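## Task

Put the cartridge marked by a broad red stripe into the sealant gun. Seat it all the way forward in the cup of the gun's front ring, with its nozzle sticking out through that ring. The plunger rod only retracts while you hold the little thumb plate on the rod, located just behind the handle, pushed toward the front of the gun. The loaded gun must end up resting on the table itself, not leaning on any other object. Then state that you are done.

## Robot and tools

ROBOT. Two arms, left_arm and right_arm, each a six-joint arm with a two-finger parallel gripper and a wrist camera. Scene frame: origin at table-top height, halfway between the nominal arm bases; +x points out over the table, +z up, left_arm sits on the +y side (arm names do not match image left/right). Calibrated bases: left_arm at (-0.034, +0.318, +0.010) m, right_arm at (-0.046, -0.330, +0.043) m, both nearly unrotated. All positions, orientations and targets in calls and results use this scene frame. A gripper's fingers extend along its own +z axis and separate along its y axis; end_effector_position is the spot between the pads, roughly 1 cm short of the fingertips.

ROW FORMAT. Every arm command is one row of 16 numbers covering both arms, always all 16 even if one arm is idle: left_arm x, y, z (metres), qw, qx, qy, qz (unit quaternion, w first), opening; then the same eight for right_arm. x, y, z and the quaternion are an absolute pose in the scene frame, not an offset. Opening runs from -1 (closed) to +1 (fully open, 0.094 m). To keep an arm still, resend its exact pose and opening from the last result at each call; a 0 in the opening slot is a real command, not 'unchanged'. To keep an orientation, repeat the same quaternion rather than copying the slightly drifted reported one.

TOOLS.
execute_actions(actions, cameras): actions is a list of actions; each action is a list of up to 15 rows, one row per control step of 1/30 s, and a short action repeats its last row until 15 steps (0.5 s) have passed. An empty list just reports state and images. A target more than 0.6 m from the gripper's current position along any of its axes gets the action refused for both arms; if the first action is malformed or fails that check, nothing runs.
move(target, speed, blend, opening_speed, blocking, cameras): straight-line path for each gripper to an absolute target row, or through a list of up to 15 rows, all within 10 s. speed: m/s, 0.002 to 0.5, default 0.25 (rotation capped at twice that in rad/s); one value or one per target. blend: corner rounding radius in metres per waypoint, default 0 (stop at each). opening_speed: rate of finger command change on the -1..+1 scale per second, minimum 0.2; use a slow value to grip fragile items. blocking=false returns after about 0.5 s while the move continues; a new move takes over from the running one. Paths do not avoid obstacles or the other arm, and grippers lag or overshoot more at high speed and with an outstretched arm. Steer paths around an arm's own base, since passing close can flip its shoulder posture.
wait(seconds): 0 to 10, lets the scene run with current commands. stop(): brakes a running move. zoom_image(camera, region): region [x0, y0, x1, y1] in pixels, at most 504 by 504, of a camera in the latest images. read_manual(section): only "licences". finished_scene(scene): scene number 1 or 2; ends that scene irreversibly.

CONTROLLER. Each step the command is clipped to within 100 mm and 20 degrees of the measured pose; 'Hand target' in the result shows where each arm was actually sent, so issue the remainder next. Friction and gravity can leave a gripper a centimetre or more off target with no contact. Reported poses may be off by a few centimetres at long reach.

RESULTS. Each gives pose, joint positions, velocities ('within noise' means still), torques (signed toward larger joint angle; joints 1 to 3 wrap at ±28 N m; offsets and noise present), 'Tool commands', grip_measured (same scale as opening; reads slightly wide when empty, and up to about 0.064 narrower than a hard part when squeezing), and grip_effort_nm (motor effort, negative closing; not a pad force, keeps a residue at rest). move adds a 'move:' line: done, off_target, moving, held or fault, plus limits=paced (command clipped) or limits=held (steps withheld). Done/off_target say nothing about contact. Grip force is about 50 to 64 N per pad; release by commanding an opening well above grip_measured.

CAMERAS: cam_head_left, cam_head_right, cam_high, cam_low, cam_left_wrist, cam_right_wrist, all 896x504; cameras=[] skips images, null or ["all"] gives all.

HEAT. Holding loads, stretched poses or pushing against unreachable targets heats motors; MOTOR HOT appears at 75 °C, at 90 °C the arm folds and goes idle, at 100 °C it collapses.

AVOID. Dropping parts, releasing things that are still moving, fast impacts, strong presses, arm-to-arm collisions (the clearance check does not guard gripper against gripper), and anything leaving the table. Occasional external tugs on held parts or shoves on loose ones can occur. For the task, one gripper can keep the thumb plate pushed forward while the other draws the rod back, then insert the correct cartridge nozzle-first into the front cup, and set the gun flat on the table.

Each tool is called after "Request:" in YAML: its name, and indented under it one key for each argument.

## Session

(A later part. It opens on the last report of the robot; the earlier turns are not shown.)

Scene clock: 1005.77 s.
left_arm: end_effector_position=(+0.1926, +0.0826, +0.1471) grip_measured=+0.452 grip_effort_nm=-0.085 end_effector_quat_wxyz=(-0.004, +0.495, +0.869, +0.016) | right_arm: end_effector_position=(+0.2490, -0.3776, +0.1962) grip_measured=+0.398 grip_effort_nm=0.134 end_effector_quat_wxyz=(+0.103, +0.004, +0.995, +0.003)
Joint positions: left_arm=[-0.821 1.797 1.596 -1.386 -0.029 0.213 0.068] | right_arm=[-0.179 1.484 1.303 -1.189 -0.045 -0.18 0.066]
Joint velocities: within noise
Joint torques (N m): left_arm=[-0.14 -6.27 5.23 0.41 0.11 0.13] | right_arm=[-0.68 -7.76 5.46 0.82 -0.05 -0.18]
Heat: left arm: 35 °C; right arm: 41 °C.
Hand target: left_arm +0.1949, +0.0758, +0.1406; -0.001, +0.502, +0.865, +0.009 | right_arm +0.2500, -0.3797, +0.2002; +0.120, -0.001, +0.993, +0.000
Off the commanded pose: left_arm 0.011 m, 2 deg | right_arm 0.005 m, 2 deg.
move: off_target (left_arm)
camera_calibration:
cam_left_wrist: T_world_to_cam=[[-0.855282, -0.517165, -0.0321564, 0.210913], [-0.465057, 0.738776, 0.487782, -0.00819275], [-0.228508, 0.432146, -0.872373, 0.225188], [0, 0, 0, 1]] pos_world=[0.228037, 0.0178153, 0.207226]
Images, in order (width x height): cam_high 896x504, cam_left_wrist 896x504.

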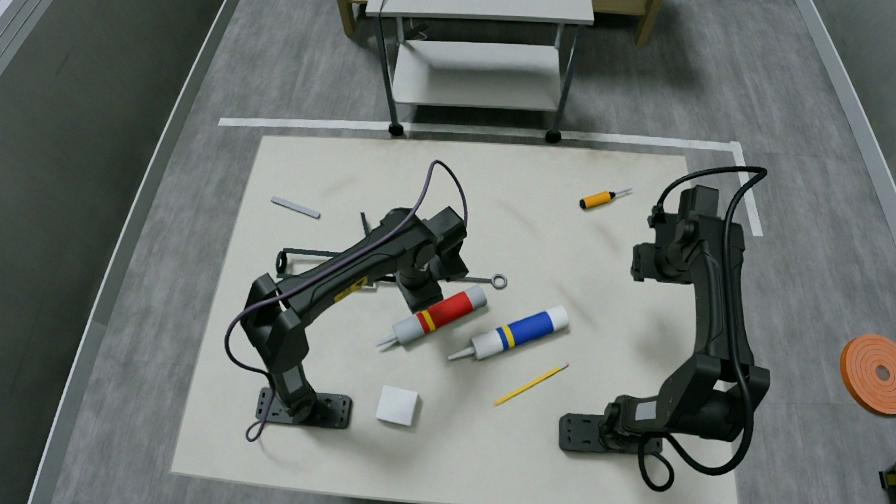

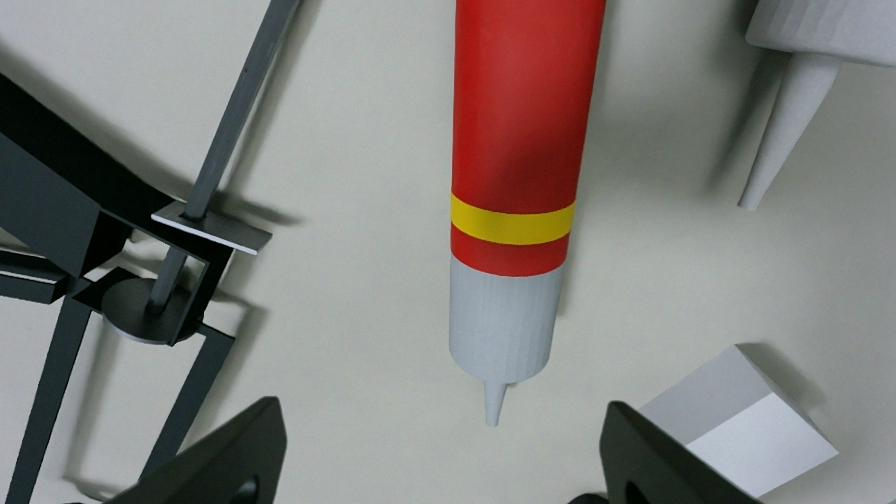

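Request:
move:
  target:
    - [0.177,0.060,0.085,0,0.4924,0.8704,0,0.45,0.25,-0.38,0.20,0.12,0,0.9927,0,0.4]
  speed: 0.1
  cameras: ["cam_left_wrist","cam_high"]

Scene clock: 1023.57 s.
left_arm: end_effector_position=(+0.1763, +0.0682, +0.0904) grip_measured=+0.452 grip_effort_nm=-0.081 end_effector_quat_wxyz=(-0.004, +0.499, +0.866, +0.010) | right_arm: end_effector_position=(+0.2494, -0.3776, +0.1963) grip_measured=+0.398 grip_effort_nm=0.139 end_effector_quat_wxyz=(+0.104, +0.004, +0.995, +0.003)
Joint positions: left_arm=[-0.881 1.81 1.385 -1.161 -0.017 0.162 0.068] | right_arm=[-0.179 1.484 1.303 -1.187 -0.045 -0.18 0.066]
Joint velocities: within noise
Joint torques (N m): left_arm=[-0.32 -6.42 5.35 0.45 0.16 -0.16] | right_arm=[-0.75 -7.75 5.38 0.83 -0.05 -0.17]
Heat: left arm: 34 °C; right arm: 41 °C.
Hand target: left_arm +0.1768, +0.0610, +0.0852; +0.000, +0.495, +0.869, +0.001 | right_arm +0.2502, -0.3800, +0.2000; +0.120, +0.000, +0.993, +0.000
Off the commanded pose: left_arm 0.010 m, 2 deg | right_arm 0.004 m, 2 deg.
move: done
camera_calibration:
cam_left_wrist: T_world_to_cam=[[-0.860076, -0.509708, -0.0216131, 0.187104], [-0.455494, 0.748136, 0.482513, 0.0206614], [-0.229771, 0.424842, -0.875622, 0.179286], [0, 0, 0, 1]] pos_world=[0.211529, 0.00374227, 0.151062]
Images, in order (width x height): cam_high 896x504, cam_left_wrist 896x504.

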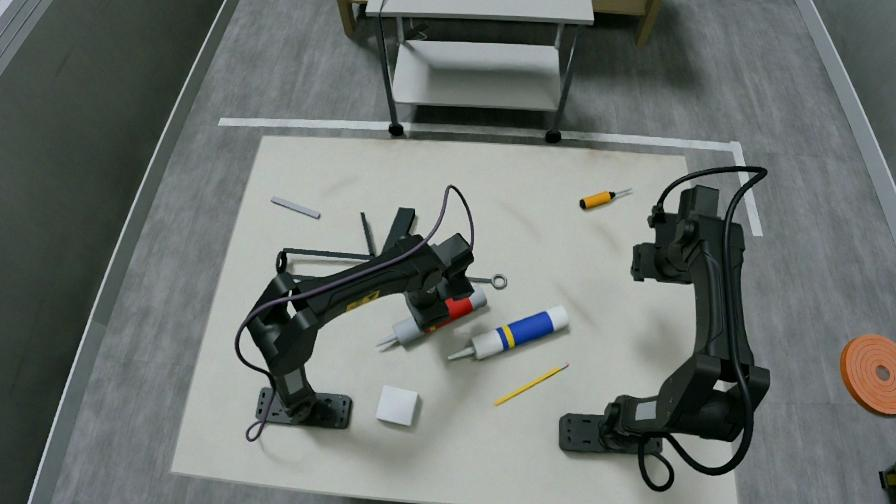

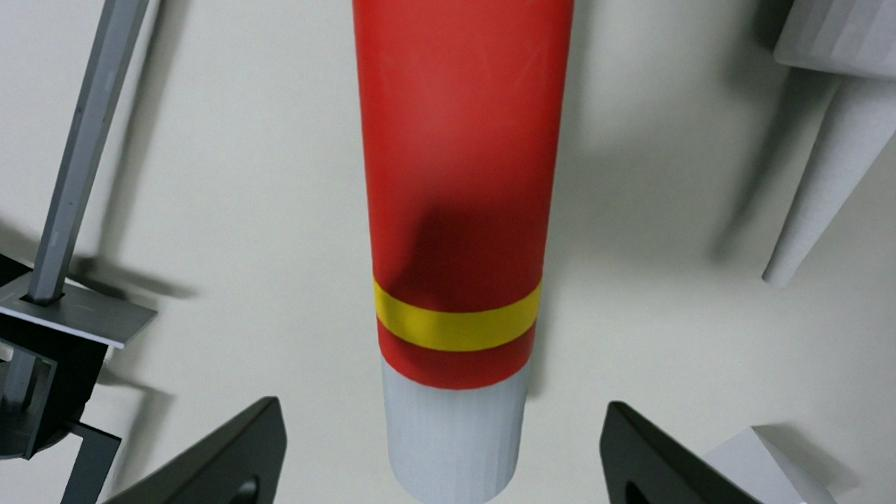

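Request:
move:
  target:
    - [0.173,0.063,0.028,0,0.4924,0.8704,0,0.45,0.25,-0.38,0.20,0.12,0,0.9927,0,0.4]
    - [0.173,0.063,0.028,0,0.4924,0.8704,0,0.0,0.25,-0.38,0.20,0.12,0,0.9927,0,0.4]
  speed: 0.07
  opening_speed: 0.4
  cameras: ["cam_left_wrist","cam_high"]

Scene clock: 1043.77 s.
left_arm: end_effector_position=(+0.1729, +0.0703, +0.0335) grip_measured=+0.032 grip_effort_nm=-1.013 end_effector_quat_wxyz=(-0.004, +0.496, +0.868, +0.010) | right_arm: end_effector_position=(+0.2494, -0.3776, +0.1963) grip_measured=+0.398 grip_effort_nm=0.134 end_effector_quat_wxyz=(+0.104, +0.004, +0.995, +0.003)
Joint positions: left_arm=[-0.884 1.859 1.212 -0.938 -0.015 0.151 0.048] | right_arm=[-0.179 1.484 1.303 -1.187 -0.045 -0.18 0.066]
Joint velocities: within noise
Joint torques (N m): left_arm=[-0.81 -6.38 5.11 0.43 0.14 -0.14] | right_arm=[-0.76 -7.75 5.37 0.82 -0.05 -0.17]
Heat: left arm: 33 °C; right arm: 40 °C.
Hand target: left_arm +0.1716, +0.0632, +0.0278; -0.001, +0.494, +0.870, +0.000 | right_arm +0.2500, -0.3800, +0.1999; +0.120, +0.000, +0.993, +0.000
Off the commanded pose: left_arm 0.009 m, 1 deg | right_arm 0.004 m, 2 deg.
move: done
camera_calibration:
cam_left_wrist: T_world_to_cam=[[-0.856152, -0.516327, -0.0202706, 0.183792], [-0.46077, 0.745099, 0.482201, 0.0461602], [-0.23387, 0.422178, -0.875826, 0.128656], [0, 0, 0, 1]] pos_world=[0.208712, 0.00618683, 0.0941477]
Images, in order (width x height): cam_high 896x504, cam_left_wrist 896x504.

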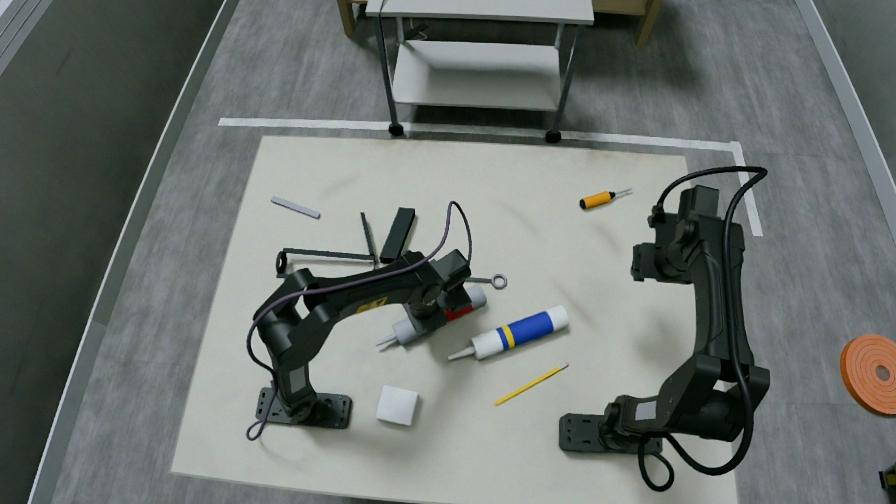

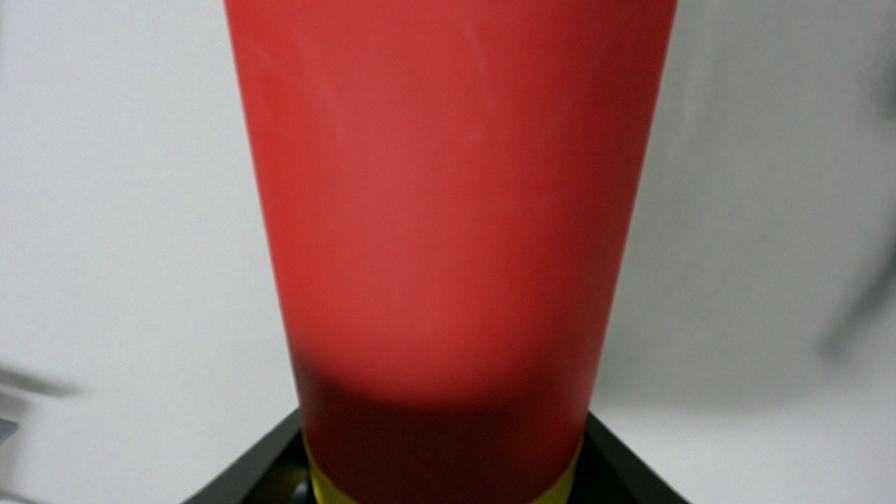

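Request:
move:
  target:
    - [0.173,0.063,0.13,0,0.4924,0.8704,0,-0.1,0.25,-0.38,0.20,0.12,0,0.9927,0,0.4]
    - [0.23,0.16,0.16,0.05,0.6,0.8,-0.03,-0.1,0.25,-0.38,0.20,0.12,0,0.9927,0,0.4]
    - [0.285,0.235,0.16,0.1045,0.6993,0.6993,-0.1045,-0.1,0.25,-0.38,0.20,0.12,0,0.9927,0,0.4]
  speed: 0.1
  blend: [0.01,0.03,0]

Scene clock: 1117.67 s.
left_arm: end_effector_position=(+0.2818, +0.2466, +0.1444) grip_measured=+0.031 grip_effort_nm=-1.028 end_effector_quat_wxyz=(+0.074, +0.692, +0.713, -0.085) | right_arm: end_effector_position=(+0.2494, -0.3776, +0.1963) grip_measured=+0.398 grip_effort_nm=0.134 end_effector_quat_wxyz=(+0.104, +0.004, +0.995, +0.003)
Joint positions: left_arm=[-0.1 1.748 1.508 -1.319 0.226 1.438 0.048] | right_arm=[-0.179 1.484 1.303 -1.187 -0.045 -0.18 0.066]
Joint velocities: within noise
Joint torques (N m): left_arm=[0.03 -6.64 9.89 -0.11 0.89 0.19] | right_arm=[-0.75 -7.75 5.38 0.82 -0.05 -0.17]
Heat: left arm: 34 °C; right arm: 39 °C.
Hand target: left_arm +0.2853, +0.2335, +0.1598; +0.106, +0.695, +0.703, -0.108 | right_arm +0.2500, -0.3800, +0.1999; +0.120, +0.000, +0.993, +0.000
Off the commanded pose: left_arm 0.020 m, 4 deg | right_arm 0.004 m, 2 deg.
move: off_target (left_arm)
camera_calibration:
cam_left_wrist: T_world_to_cam=[[-0.999202, -0.0378945, 0.0126341, 0.287815], [-0.0333343, 0.965306, 0.258984, -0.231066], [-0.0220099, 0.258356, -0.965799, 0.170545], [0, 0, 0, 1]] pos_world=[0.283636, 0.189895, 0.220918]
cam_right_wrist: T_world_to_cam=[[-0.0217896, -0.999763, 0.000147437, -0.37176], [-0.977785, 0.0213414, 0.208521, 0.251055], [-0.208475, 0.00439944, -0.978018, 0.328242], [0, 0, 0, 1]] pos_world=[0.305807, -0.378474, 0.268731]

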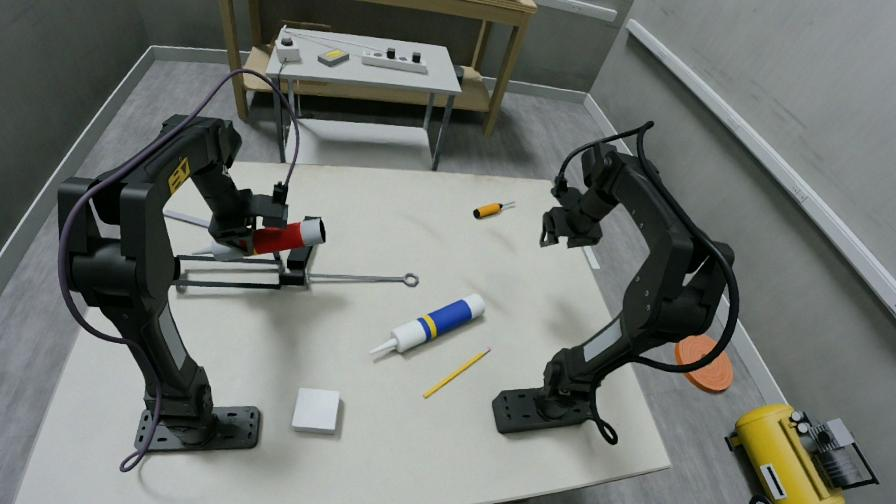

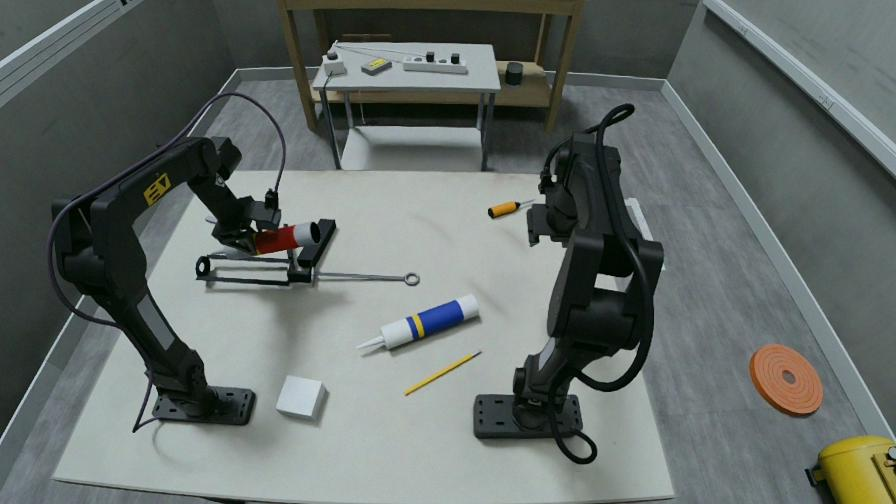

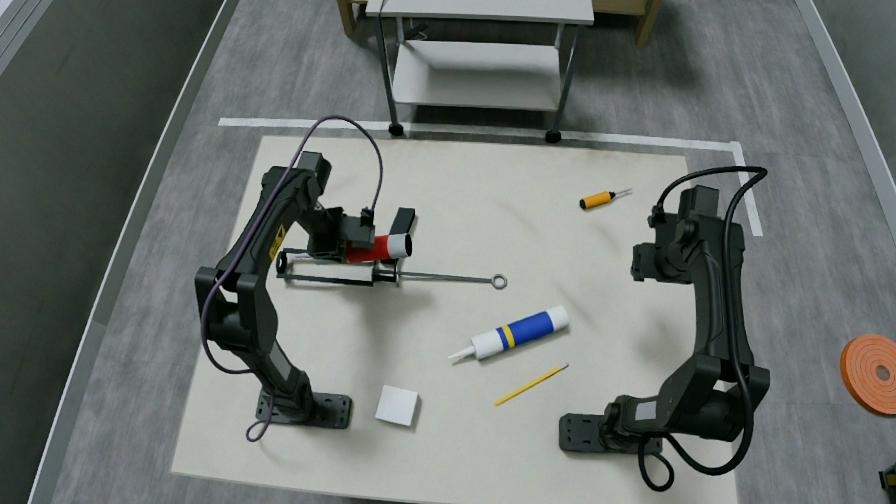

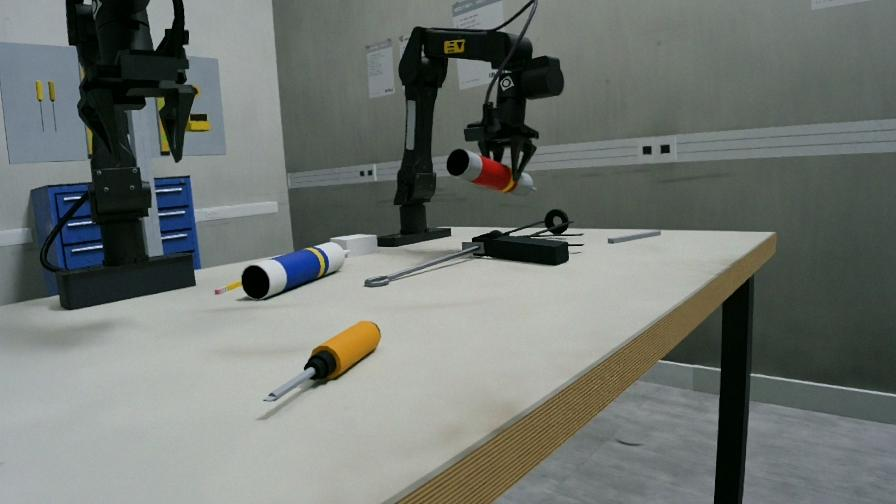

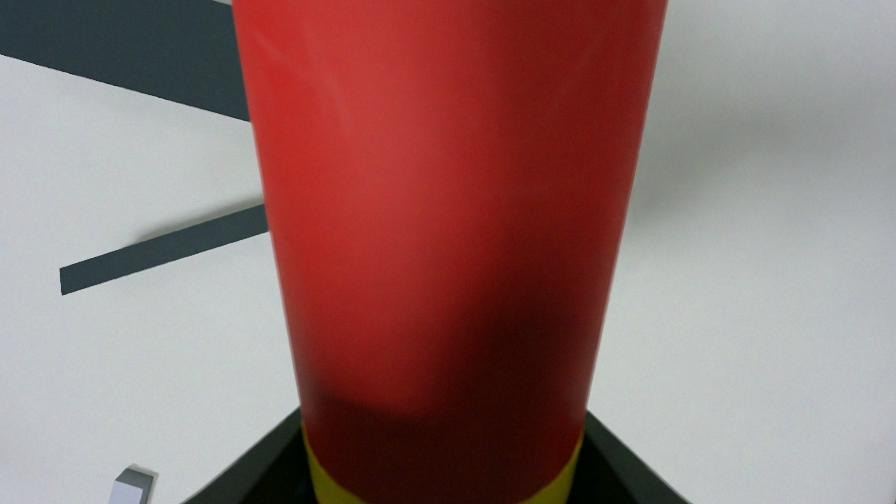

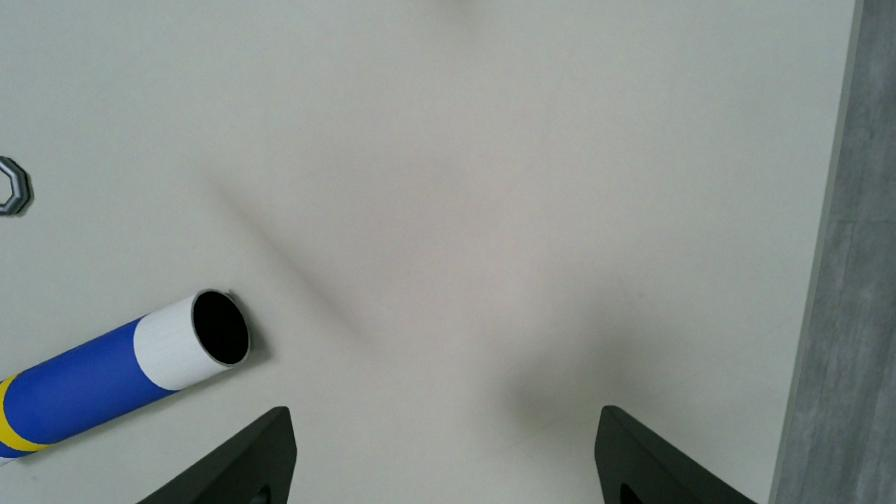

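Request:
move:
  target:
    - [0.285,0.244,0.100,0.1045,0.6993,0.6993,-0.1045,-0.1,0.25,-0.38,0.20,0.12,0,0.9927,0,0.4]
  speed: 0.06
  cameras: ["cam_high","cam_low","cam_head_left","cam_head_right"]

Request:
zoom_image:
  camera: "cam_low"
  region: [440, 180, 620, 280]

Request:
zoom_image:
  camera: "cam_high"
  region: [260, 220, 420, 310]

Request:
zoom_image:
  camera: "cam_head_left"
  region: [150, 210, 350, 320]

Request:
zoom_image:
  camera: "cam_head_right"
  region: [180, 210, 350, 310]

Scene clock: 1136.43 s.
left_arm: end_effector_position=(+0.2783, +0.2562, +0.0965) grip_measured=+0.031 grip_effort_nm=-1.013 end_effector_quat_wxyz=(+0.071, +0.696, +0.709, -0.087) | right_arm: end_effector_position=(+0.2494, -0.3776, +0.1963) grip_measured=+0.398 grip_effort_nm=0.134 end_effector_quat_wxyz=(+0.104, +0.004, +0.995, +0.003)
Joint positions: left_arm=[-0.071 1.761 1.332 -1.147 0.226 1.48 0.048] | right_arm=[-0.179 1.484 1.303 -1.187 -0.045 -0.18 0.066]
Joint velocities: within noise
Joint torques (N m): left_arm=[0.46 -6.9 6.2 0.36 0.76 0.16] | right_arm=[-0.75 -7.75 5.37 0.82 -0.05 -0.17]
Heat: left arm: 33 °C; right arm: 39 °C.
Hand target: left_arm +0.2847, +0.2462, +0.1009; +0.104, +0.697, +0.702, -0.103 | right_arm +0.2500, -0.3800, +0.1999; +0.120, +0.000, +0.993, +0.000
Off the commanded pose: left_arm 0.014 m, 4 deg | right_arm 0.004 m, 2 deg.
move: off_target (left_arm)
Images, in order (width x height): cam_head_left 896x504, cam_head_right 896x504, cam_high 896x504, cam_low 896x504.

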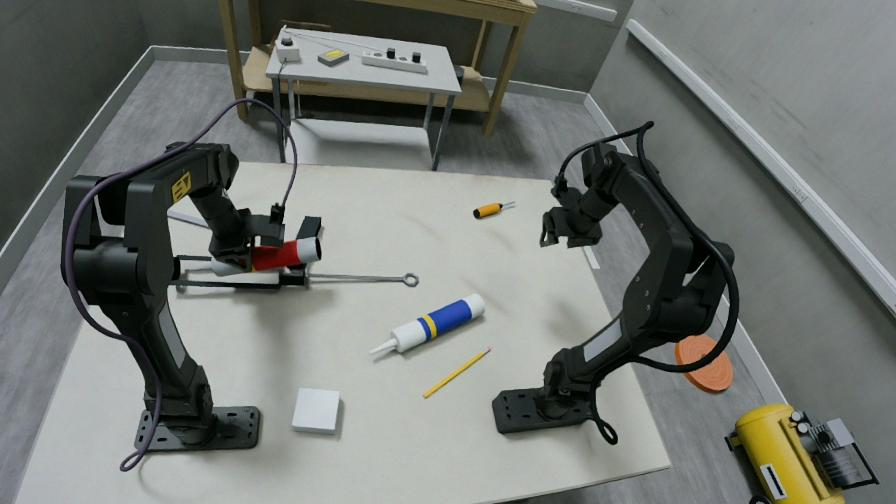

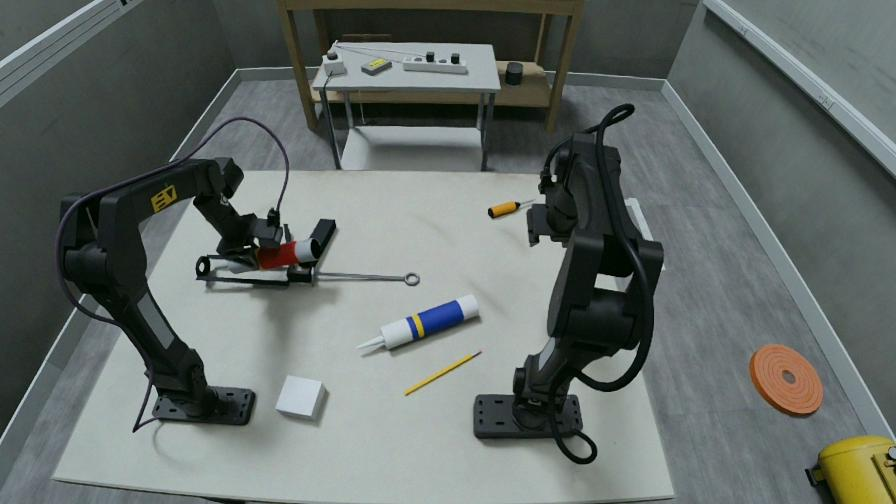

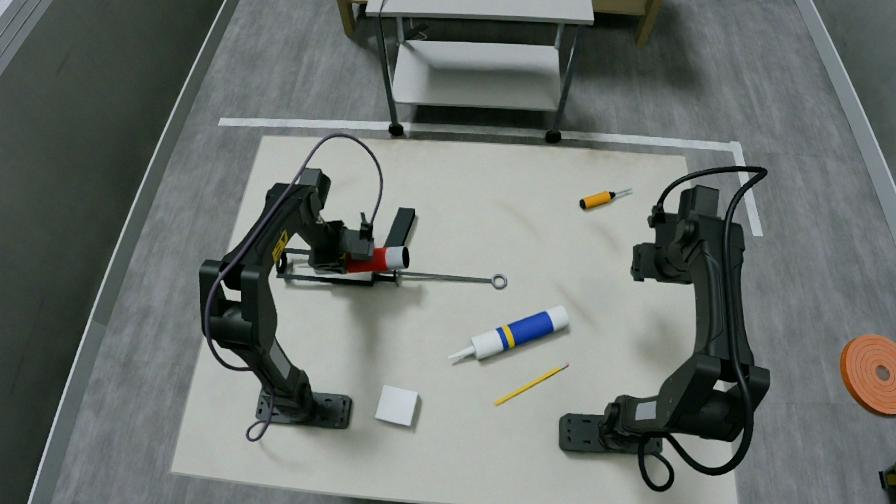

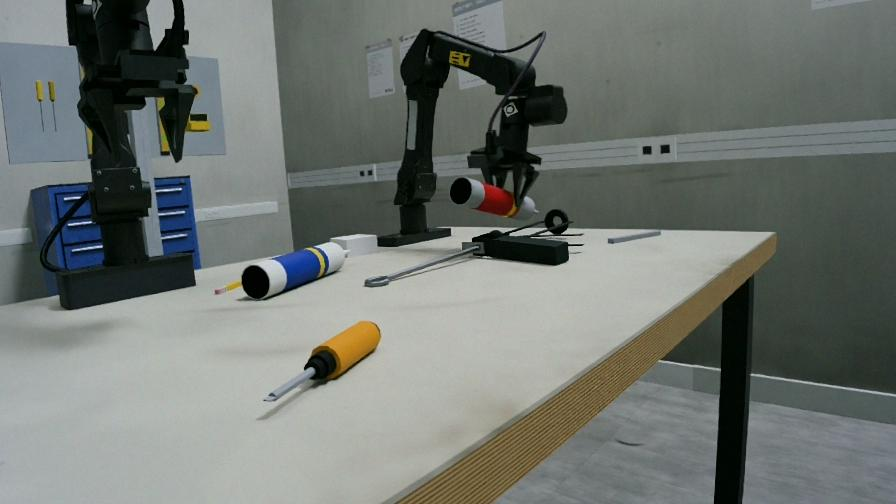

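Scaled by 2.800 from the camera's 896x504 image, which has a finer 1280x720 frame.

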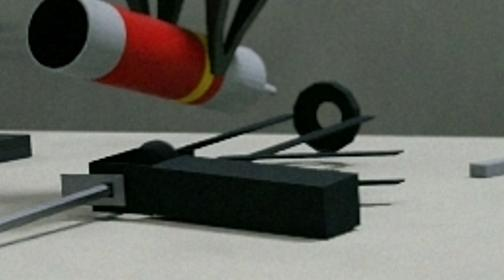

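Scaled by 3.150 from the camera's 896x504 image, which has a finer 1280x720 frame.

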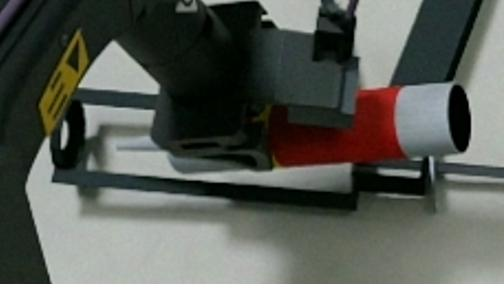

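Scaled by 2.520 from the camera's 896x504 image, which has a finer 1280x720 frame.

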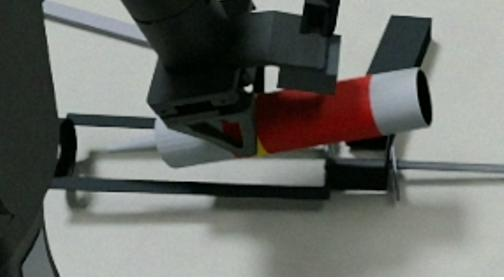

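Scaled by 2.965 from the camera's 896x504 image, which has a finer 1280x720 frame.

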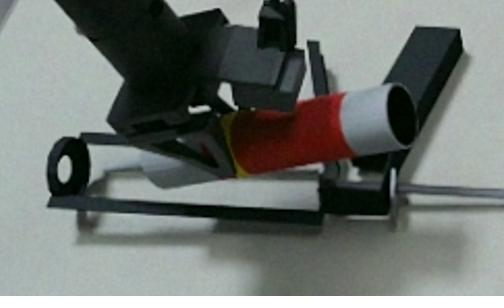

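Request:
zoom_image:
  camera: "cam_low"
  region: [445, 165, 575, 245]

Request:
zoom_image:
  camera: "cam_head_right"
  region: [190, 215, 330, 300]

Scaled by 3.877 from the camera's 896x504 image, which has a finer 1280x720 frame.

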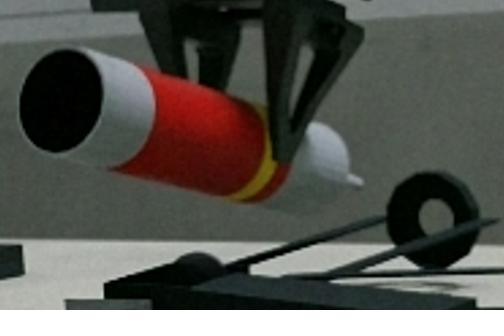

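Scaled by 3.600 from the camera's 896x504 image, which has a finer 1280x720 frame.

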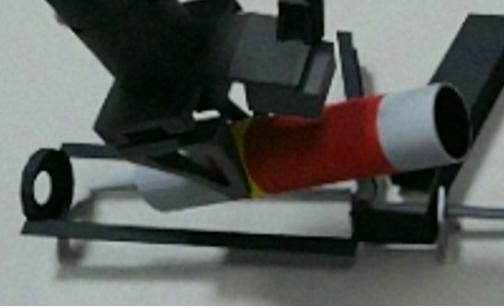

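Request:
move:
  target:
    - [0.293,0.246,0.102,0.1013,0.7204,0.6777,-0.1077,-0.1,0.25,-0.38,0.20,0.12,0,0.9927,0,0.4]
  speed: 0.06
  cameras: ["cam_high","cam_low","cam_head_left","cam_head_right"]

Request:
zoom_image:
  camera: "cam_low"
  region: [445, 165, 575, 245]

Request:
zoom_image:
  camera: "cam_high"
  region: [260, 220, 420, 310]

Request:
zoom_image:
  camera: "cam_head_right"
  region: [190, 215, 330, 300]

Scene clock: 1266.23 s.
left_arm: end_effector_position=(+0.2826, +0.2559, +0.0886) grip_measured=+0.031 grip_effort_nm=-1.018 end_effector_quat_wxyz=(+0.066, +0.721, +0.684, -0.092) | right_arm: end_effector_position=(+0.2494, -0.3776, +0.1963) grip_measured=+0.398 grip_effort_nm=0.134 end_effector_quat_wxyz=(+0.104, +0.004, +0.995, +0.003)
Joint positions: left_arm=[-0.071 1.802 1.35 -1.145 0.226 1.553 0.048] | right_arm=[-0.179 1.484 1.303 -1.187 -0.045 -0.18 0.066]
Joint velocities: within noise
Joint torques (N m): left_arm=[0.51 -6.9 9.26 -0.05 0.78 0.18] | right_arm=[-0.76 -7.75 5.38 0.82 -0.05 -0.17]
Heat: left arm: 31 °C; right arm: 38 °C.
Hand target: left_arm +0.2927, +0.2456, +0.1020; +0.102, +0.722, +0.676, -0.106 | right_arm +0.2500, -0.3800, +0.1999; +0.120, +0.000, +0.993, +0.000
Off the commanded pose: left_arm 0.020 m, 4 deg | right_arm 0.004 m, 2 deg.
move: off_target (left_arm)
Images, in order (width x height): cam_head_left 896x504, cam_head_right 896x504, cam_high 896x504, cam_low 896x504.

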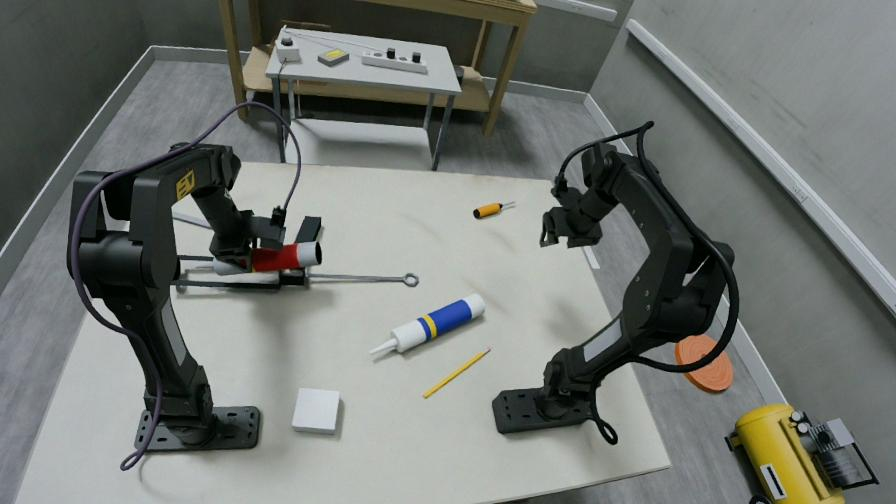

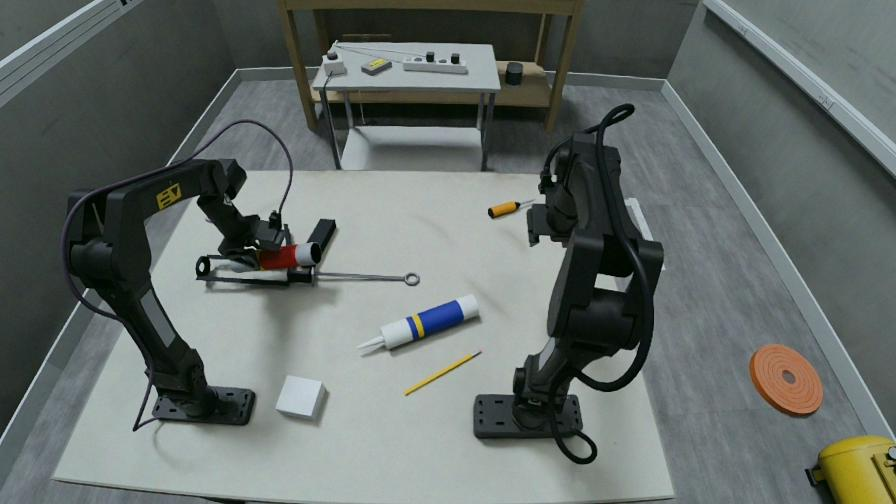

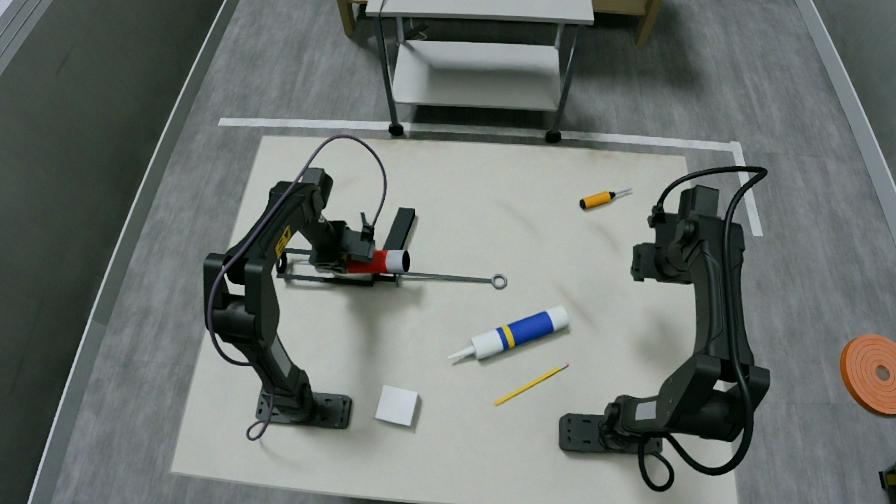

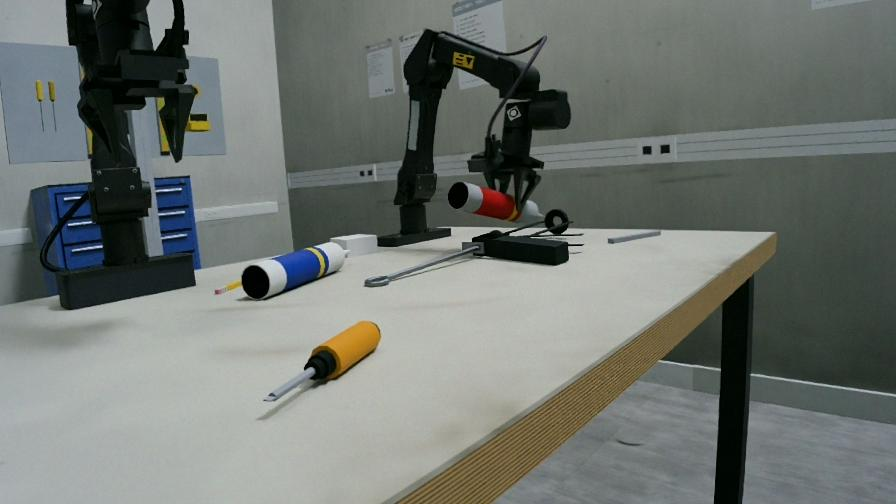

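Scaled by 3.877 from the camera's 896x504 image, which has a finer 1280x720 frame.

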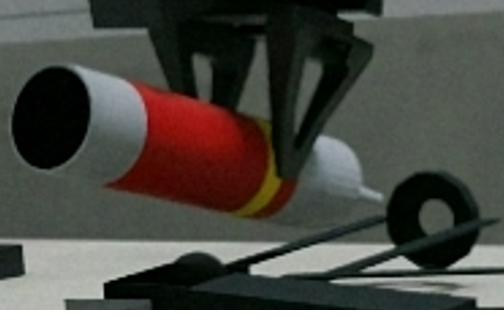

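Scaled by 3.150 from the camera's 896x504 image, which has a finer 1280x720 frame.

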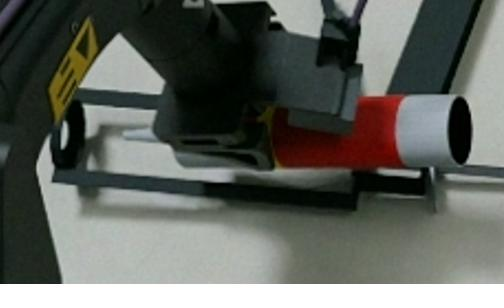

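Scaled by 3.600 from the camera's 896x504 image, which has a finer 1280x720 frame.

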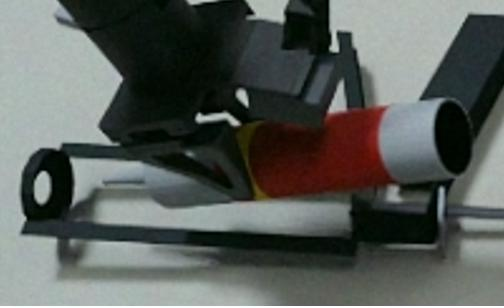

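Request:
move:
  target:
    - [0.294,0.320,0.084,0.1019,0.7149,0.6835,-0.1071,-0.1,0.25,-0.38,0.20,0.12,0,0.9927,0,0.4]
  speed: 0.05
  cameras: ["cam_high","cam_low","cam_head_left","cam_head_right"]

Request:
zoom_image:
  camera: "cam_low"
  region: [445, 165, 575, 245]

Request:
zoom_image:
  camera: "cam_high"
  region: [260, 220, 420, 310]

Request:
zoom_image:
  camera: "cam_head_right"
  region: [190, 215, 330, 300]

Scene clock: 1303.20 s.
left_arm: end_effector_position=(+0.2882, +0.3273, +0.0747) grip_measured=+0.031 grip_effort_nm=-1.023 end_effector_quat_wxyz=(+0.074, +0.716, +0.688, -0.091) | right_arm: end_effector_position=(+0.2494, -0.3776, +0.1963) grip_measured=+0.398 grip_effort_nm=0.134 end_effector_quat_wxyz=(+0.104, +0.004, +0.995, +0.003)
Joint positions: left_arm=[0.151 1.848 1.35 -1.138 0.226 1.768 0.048] | right_arm=[-0.179 1.484 1.303 -1.187 -0.045 -0.18 0.066]
Joint velocities: within noise
Joint torques (N m): left_arm=[0.2 -7.12 8.1 -0.16 0.75 0.13] | right_arm=[-0.75 -7.76 5.38 0.82 -0.05 -0.17]
Heat: left arm: 33 °C; right arm: 38 °C.
Hand target: left_arm +0.2954, +0.3178, +0.0841; +0.104, +0.717, +0.681, -0.105 | right_arm +0.2500, -0.3800, +0.1999; +0.120, +0.000, +0.993, +0.000
Off the commanded pose: left_arm 0.013 m, 4 deg | right_arm 0.004 m, 2 deg.
move: off_target (left_arm)
Images, in order (width x height): cam_head_left 896x504, cam_head_right 896x504, cam_high 896x504, cam_low 896x504.

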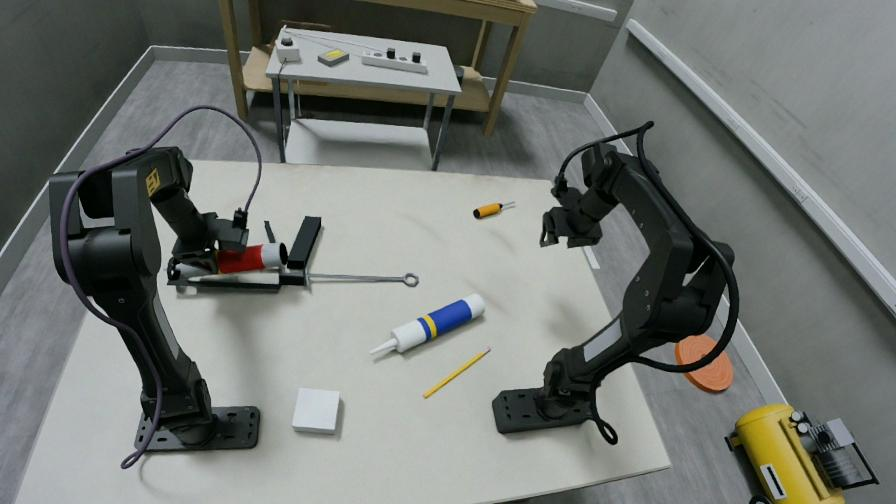

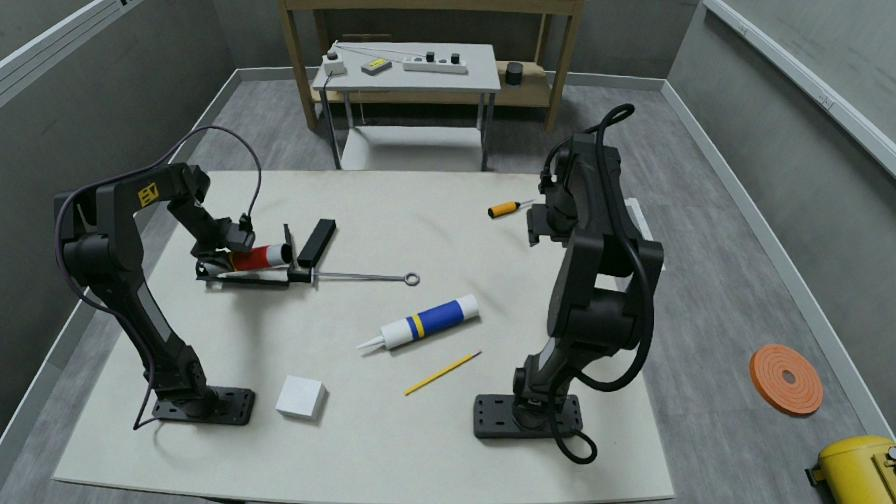

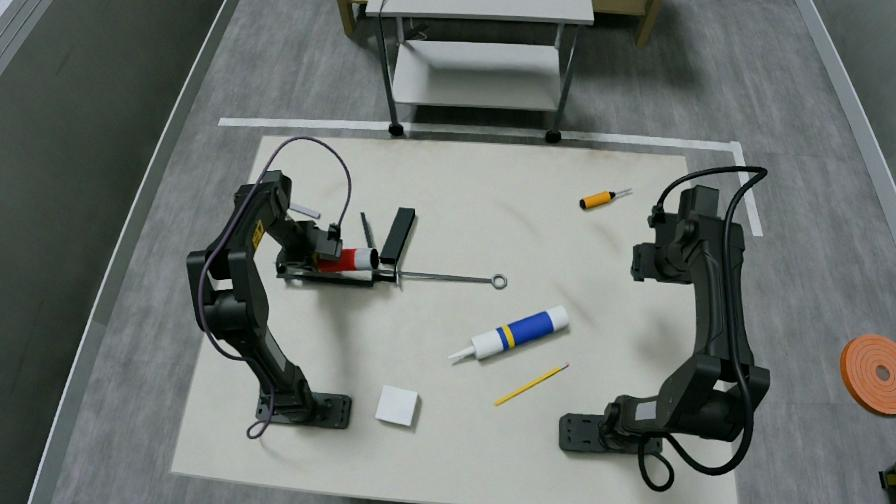

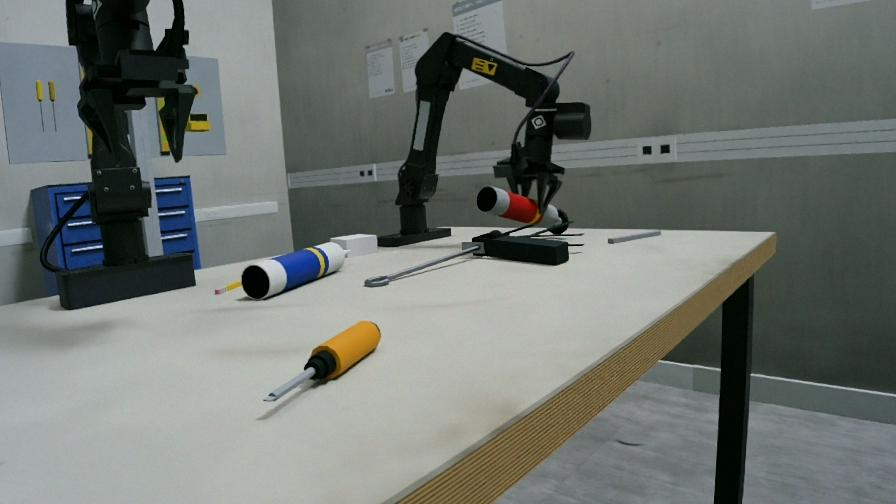

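Scaled by 3.877 from the camera's 896x504 image, which has a finer 1280x720 frame.

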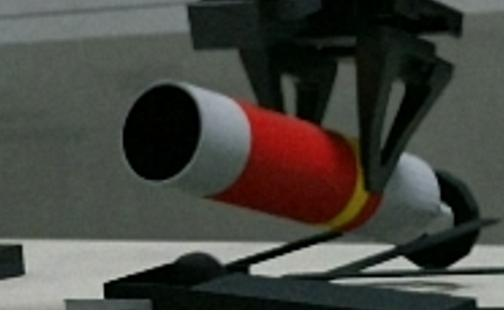

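Scaled by 3.150 from the camera's 896x504 image, which has a finer 1280x720 frame.

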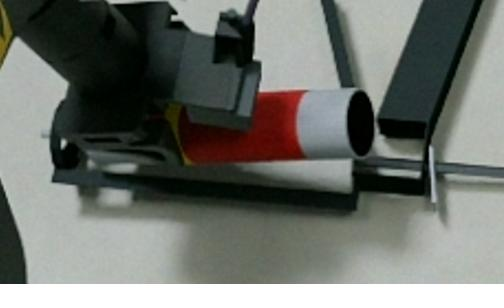

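Scaled by 3.600 from the camera's 896x504 image, which has a finer 1280x720 frame.

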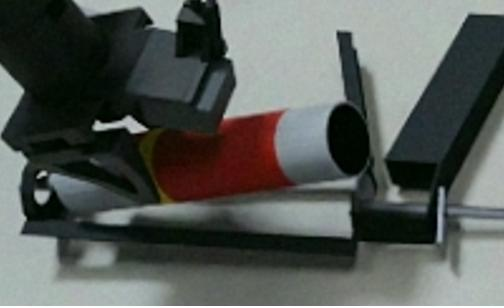

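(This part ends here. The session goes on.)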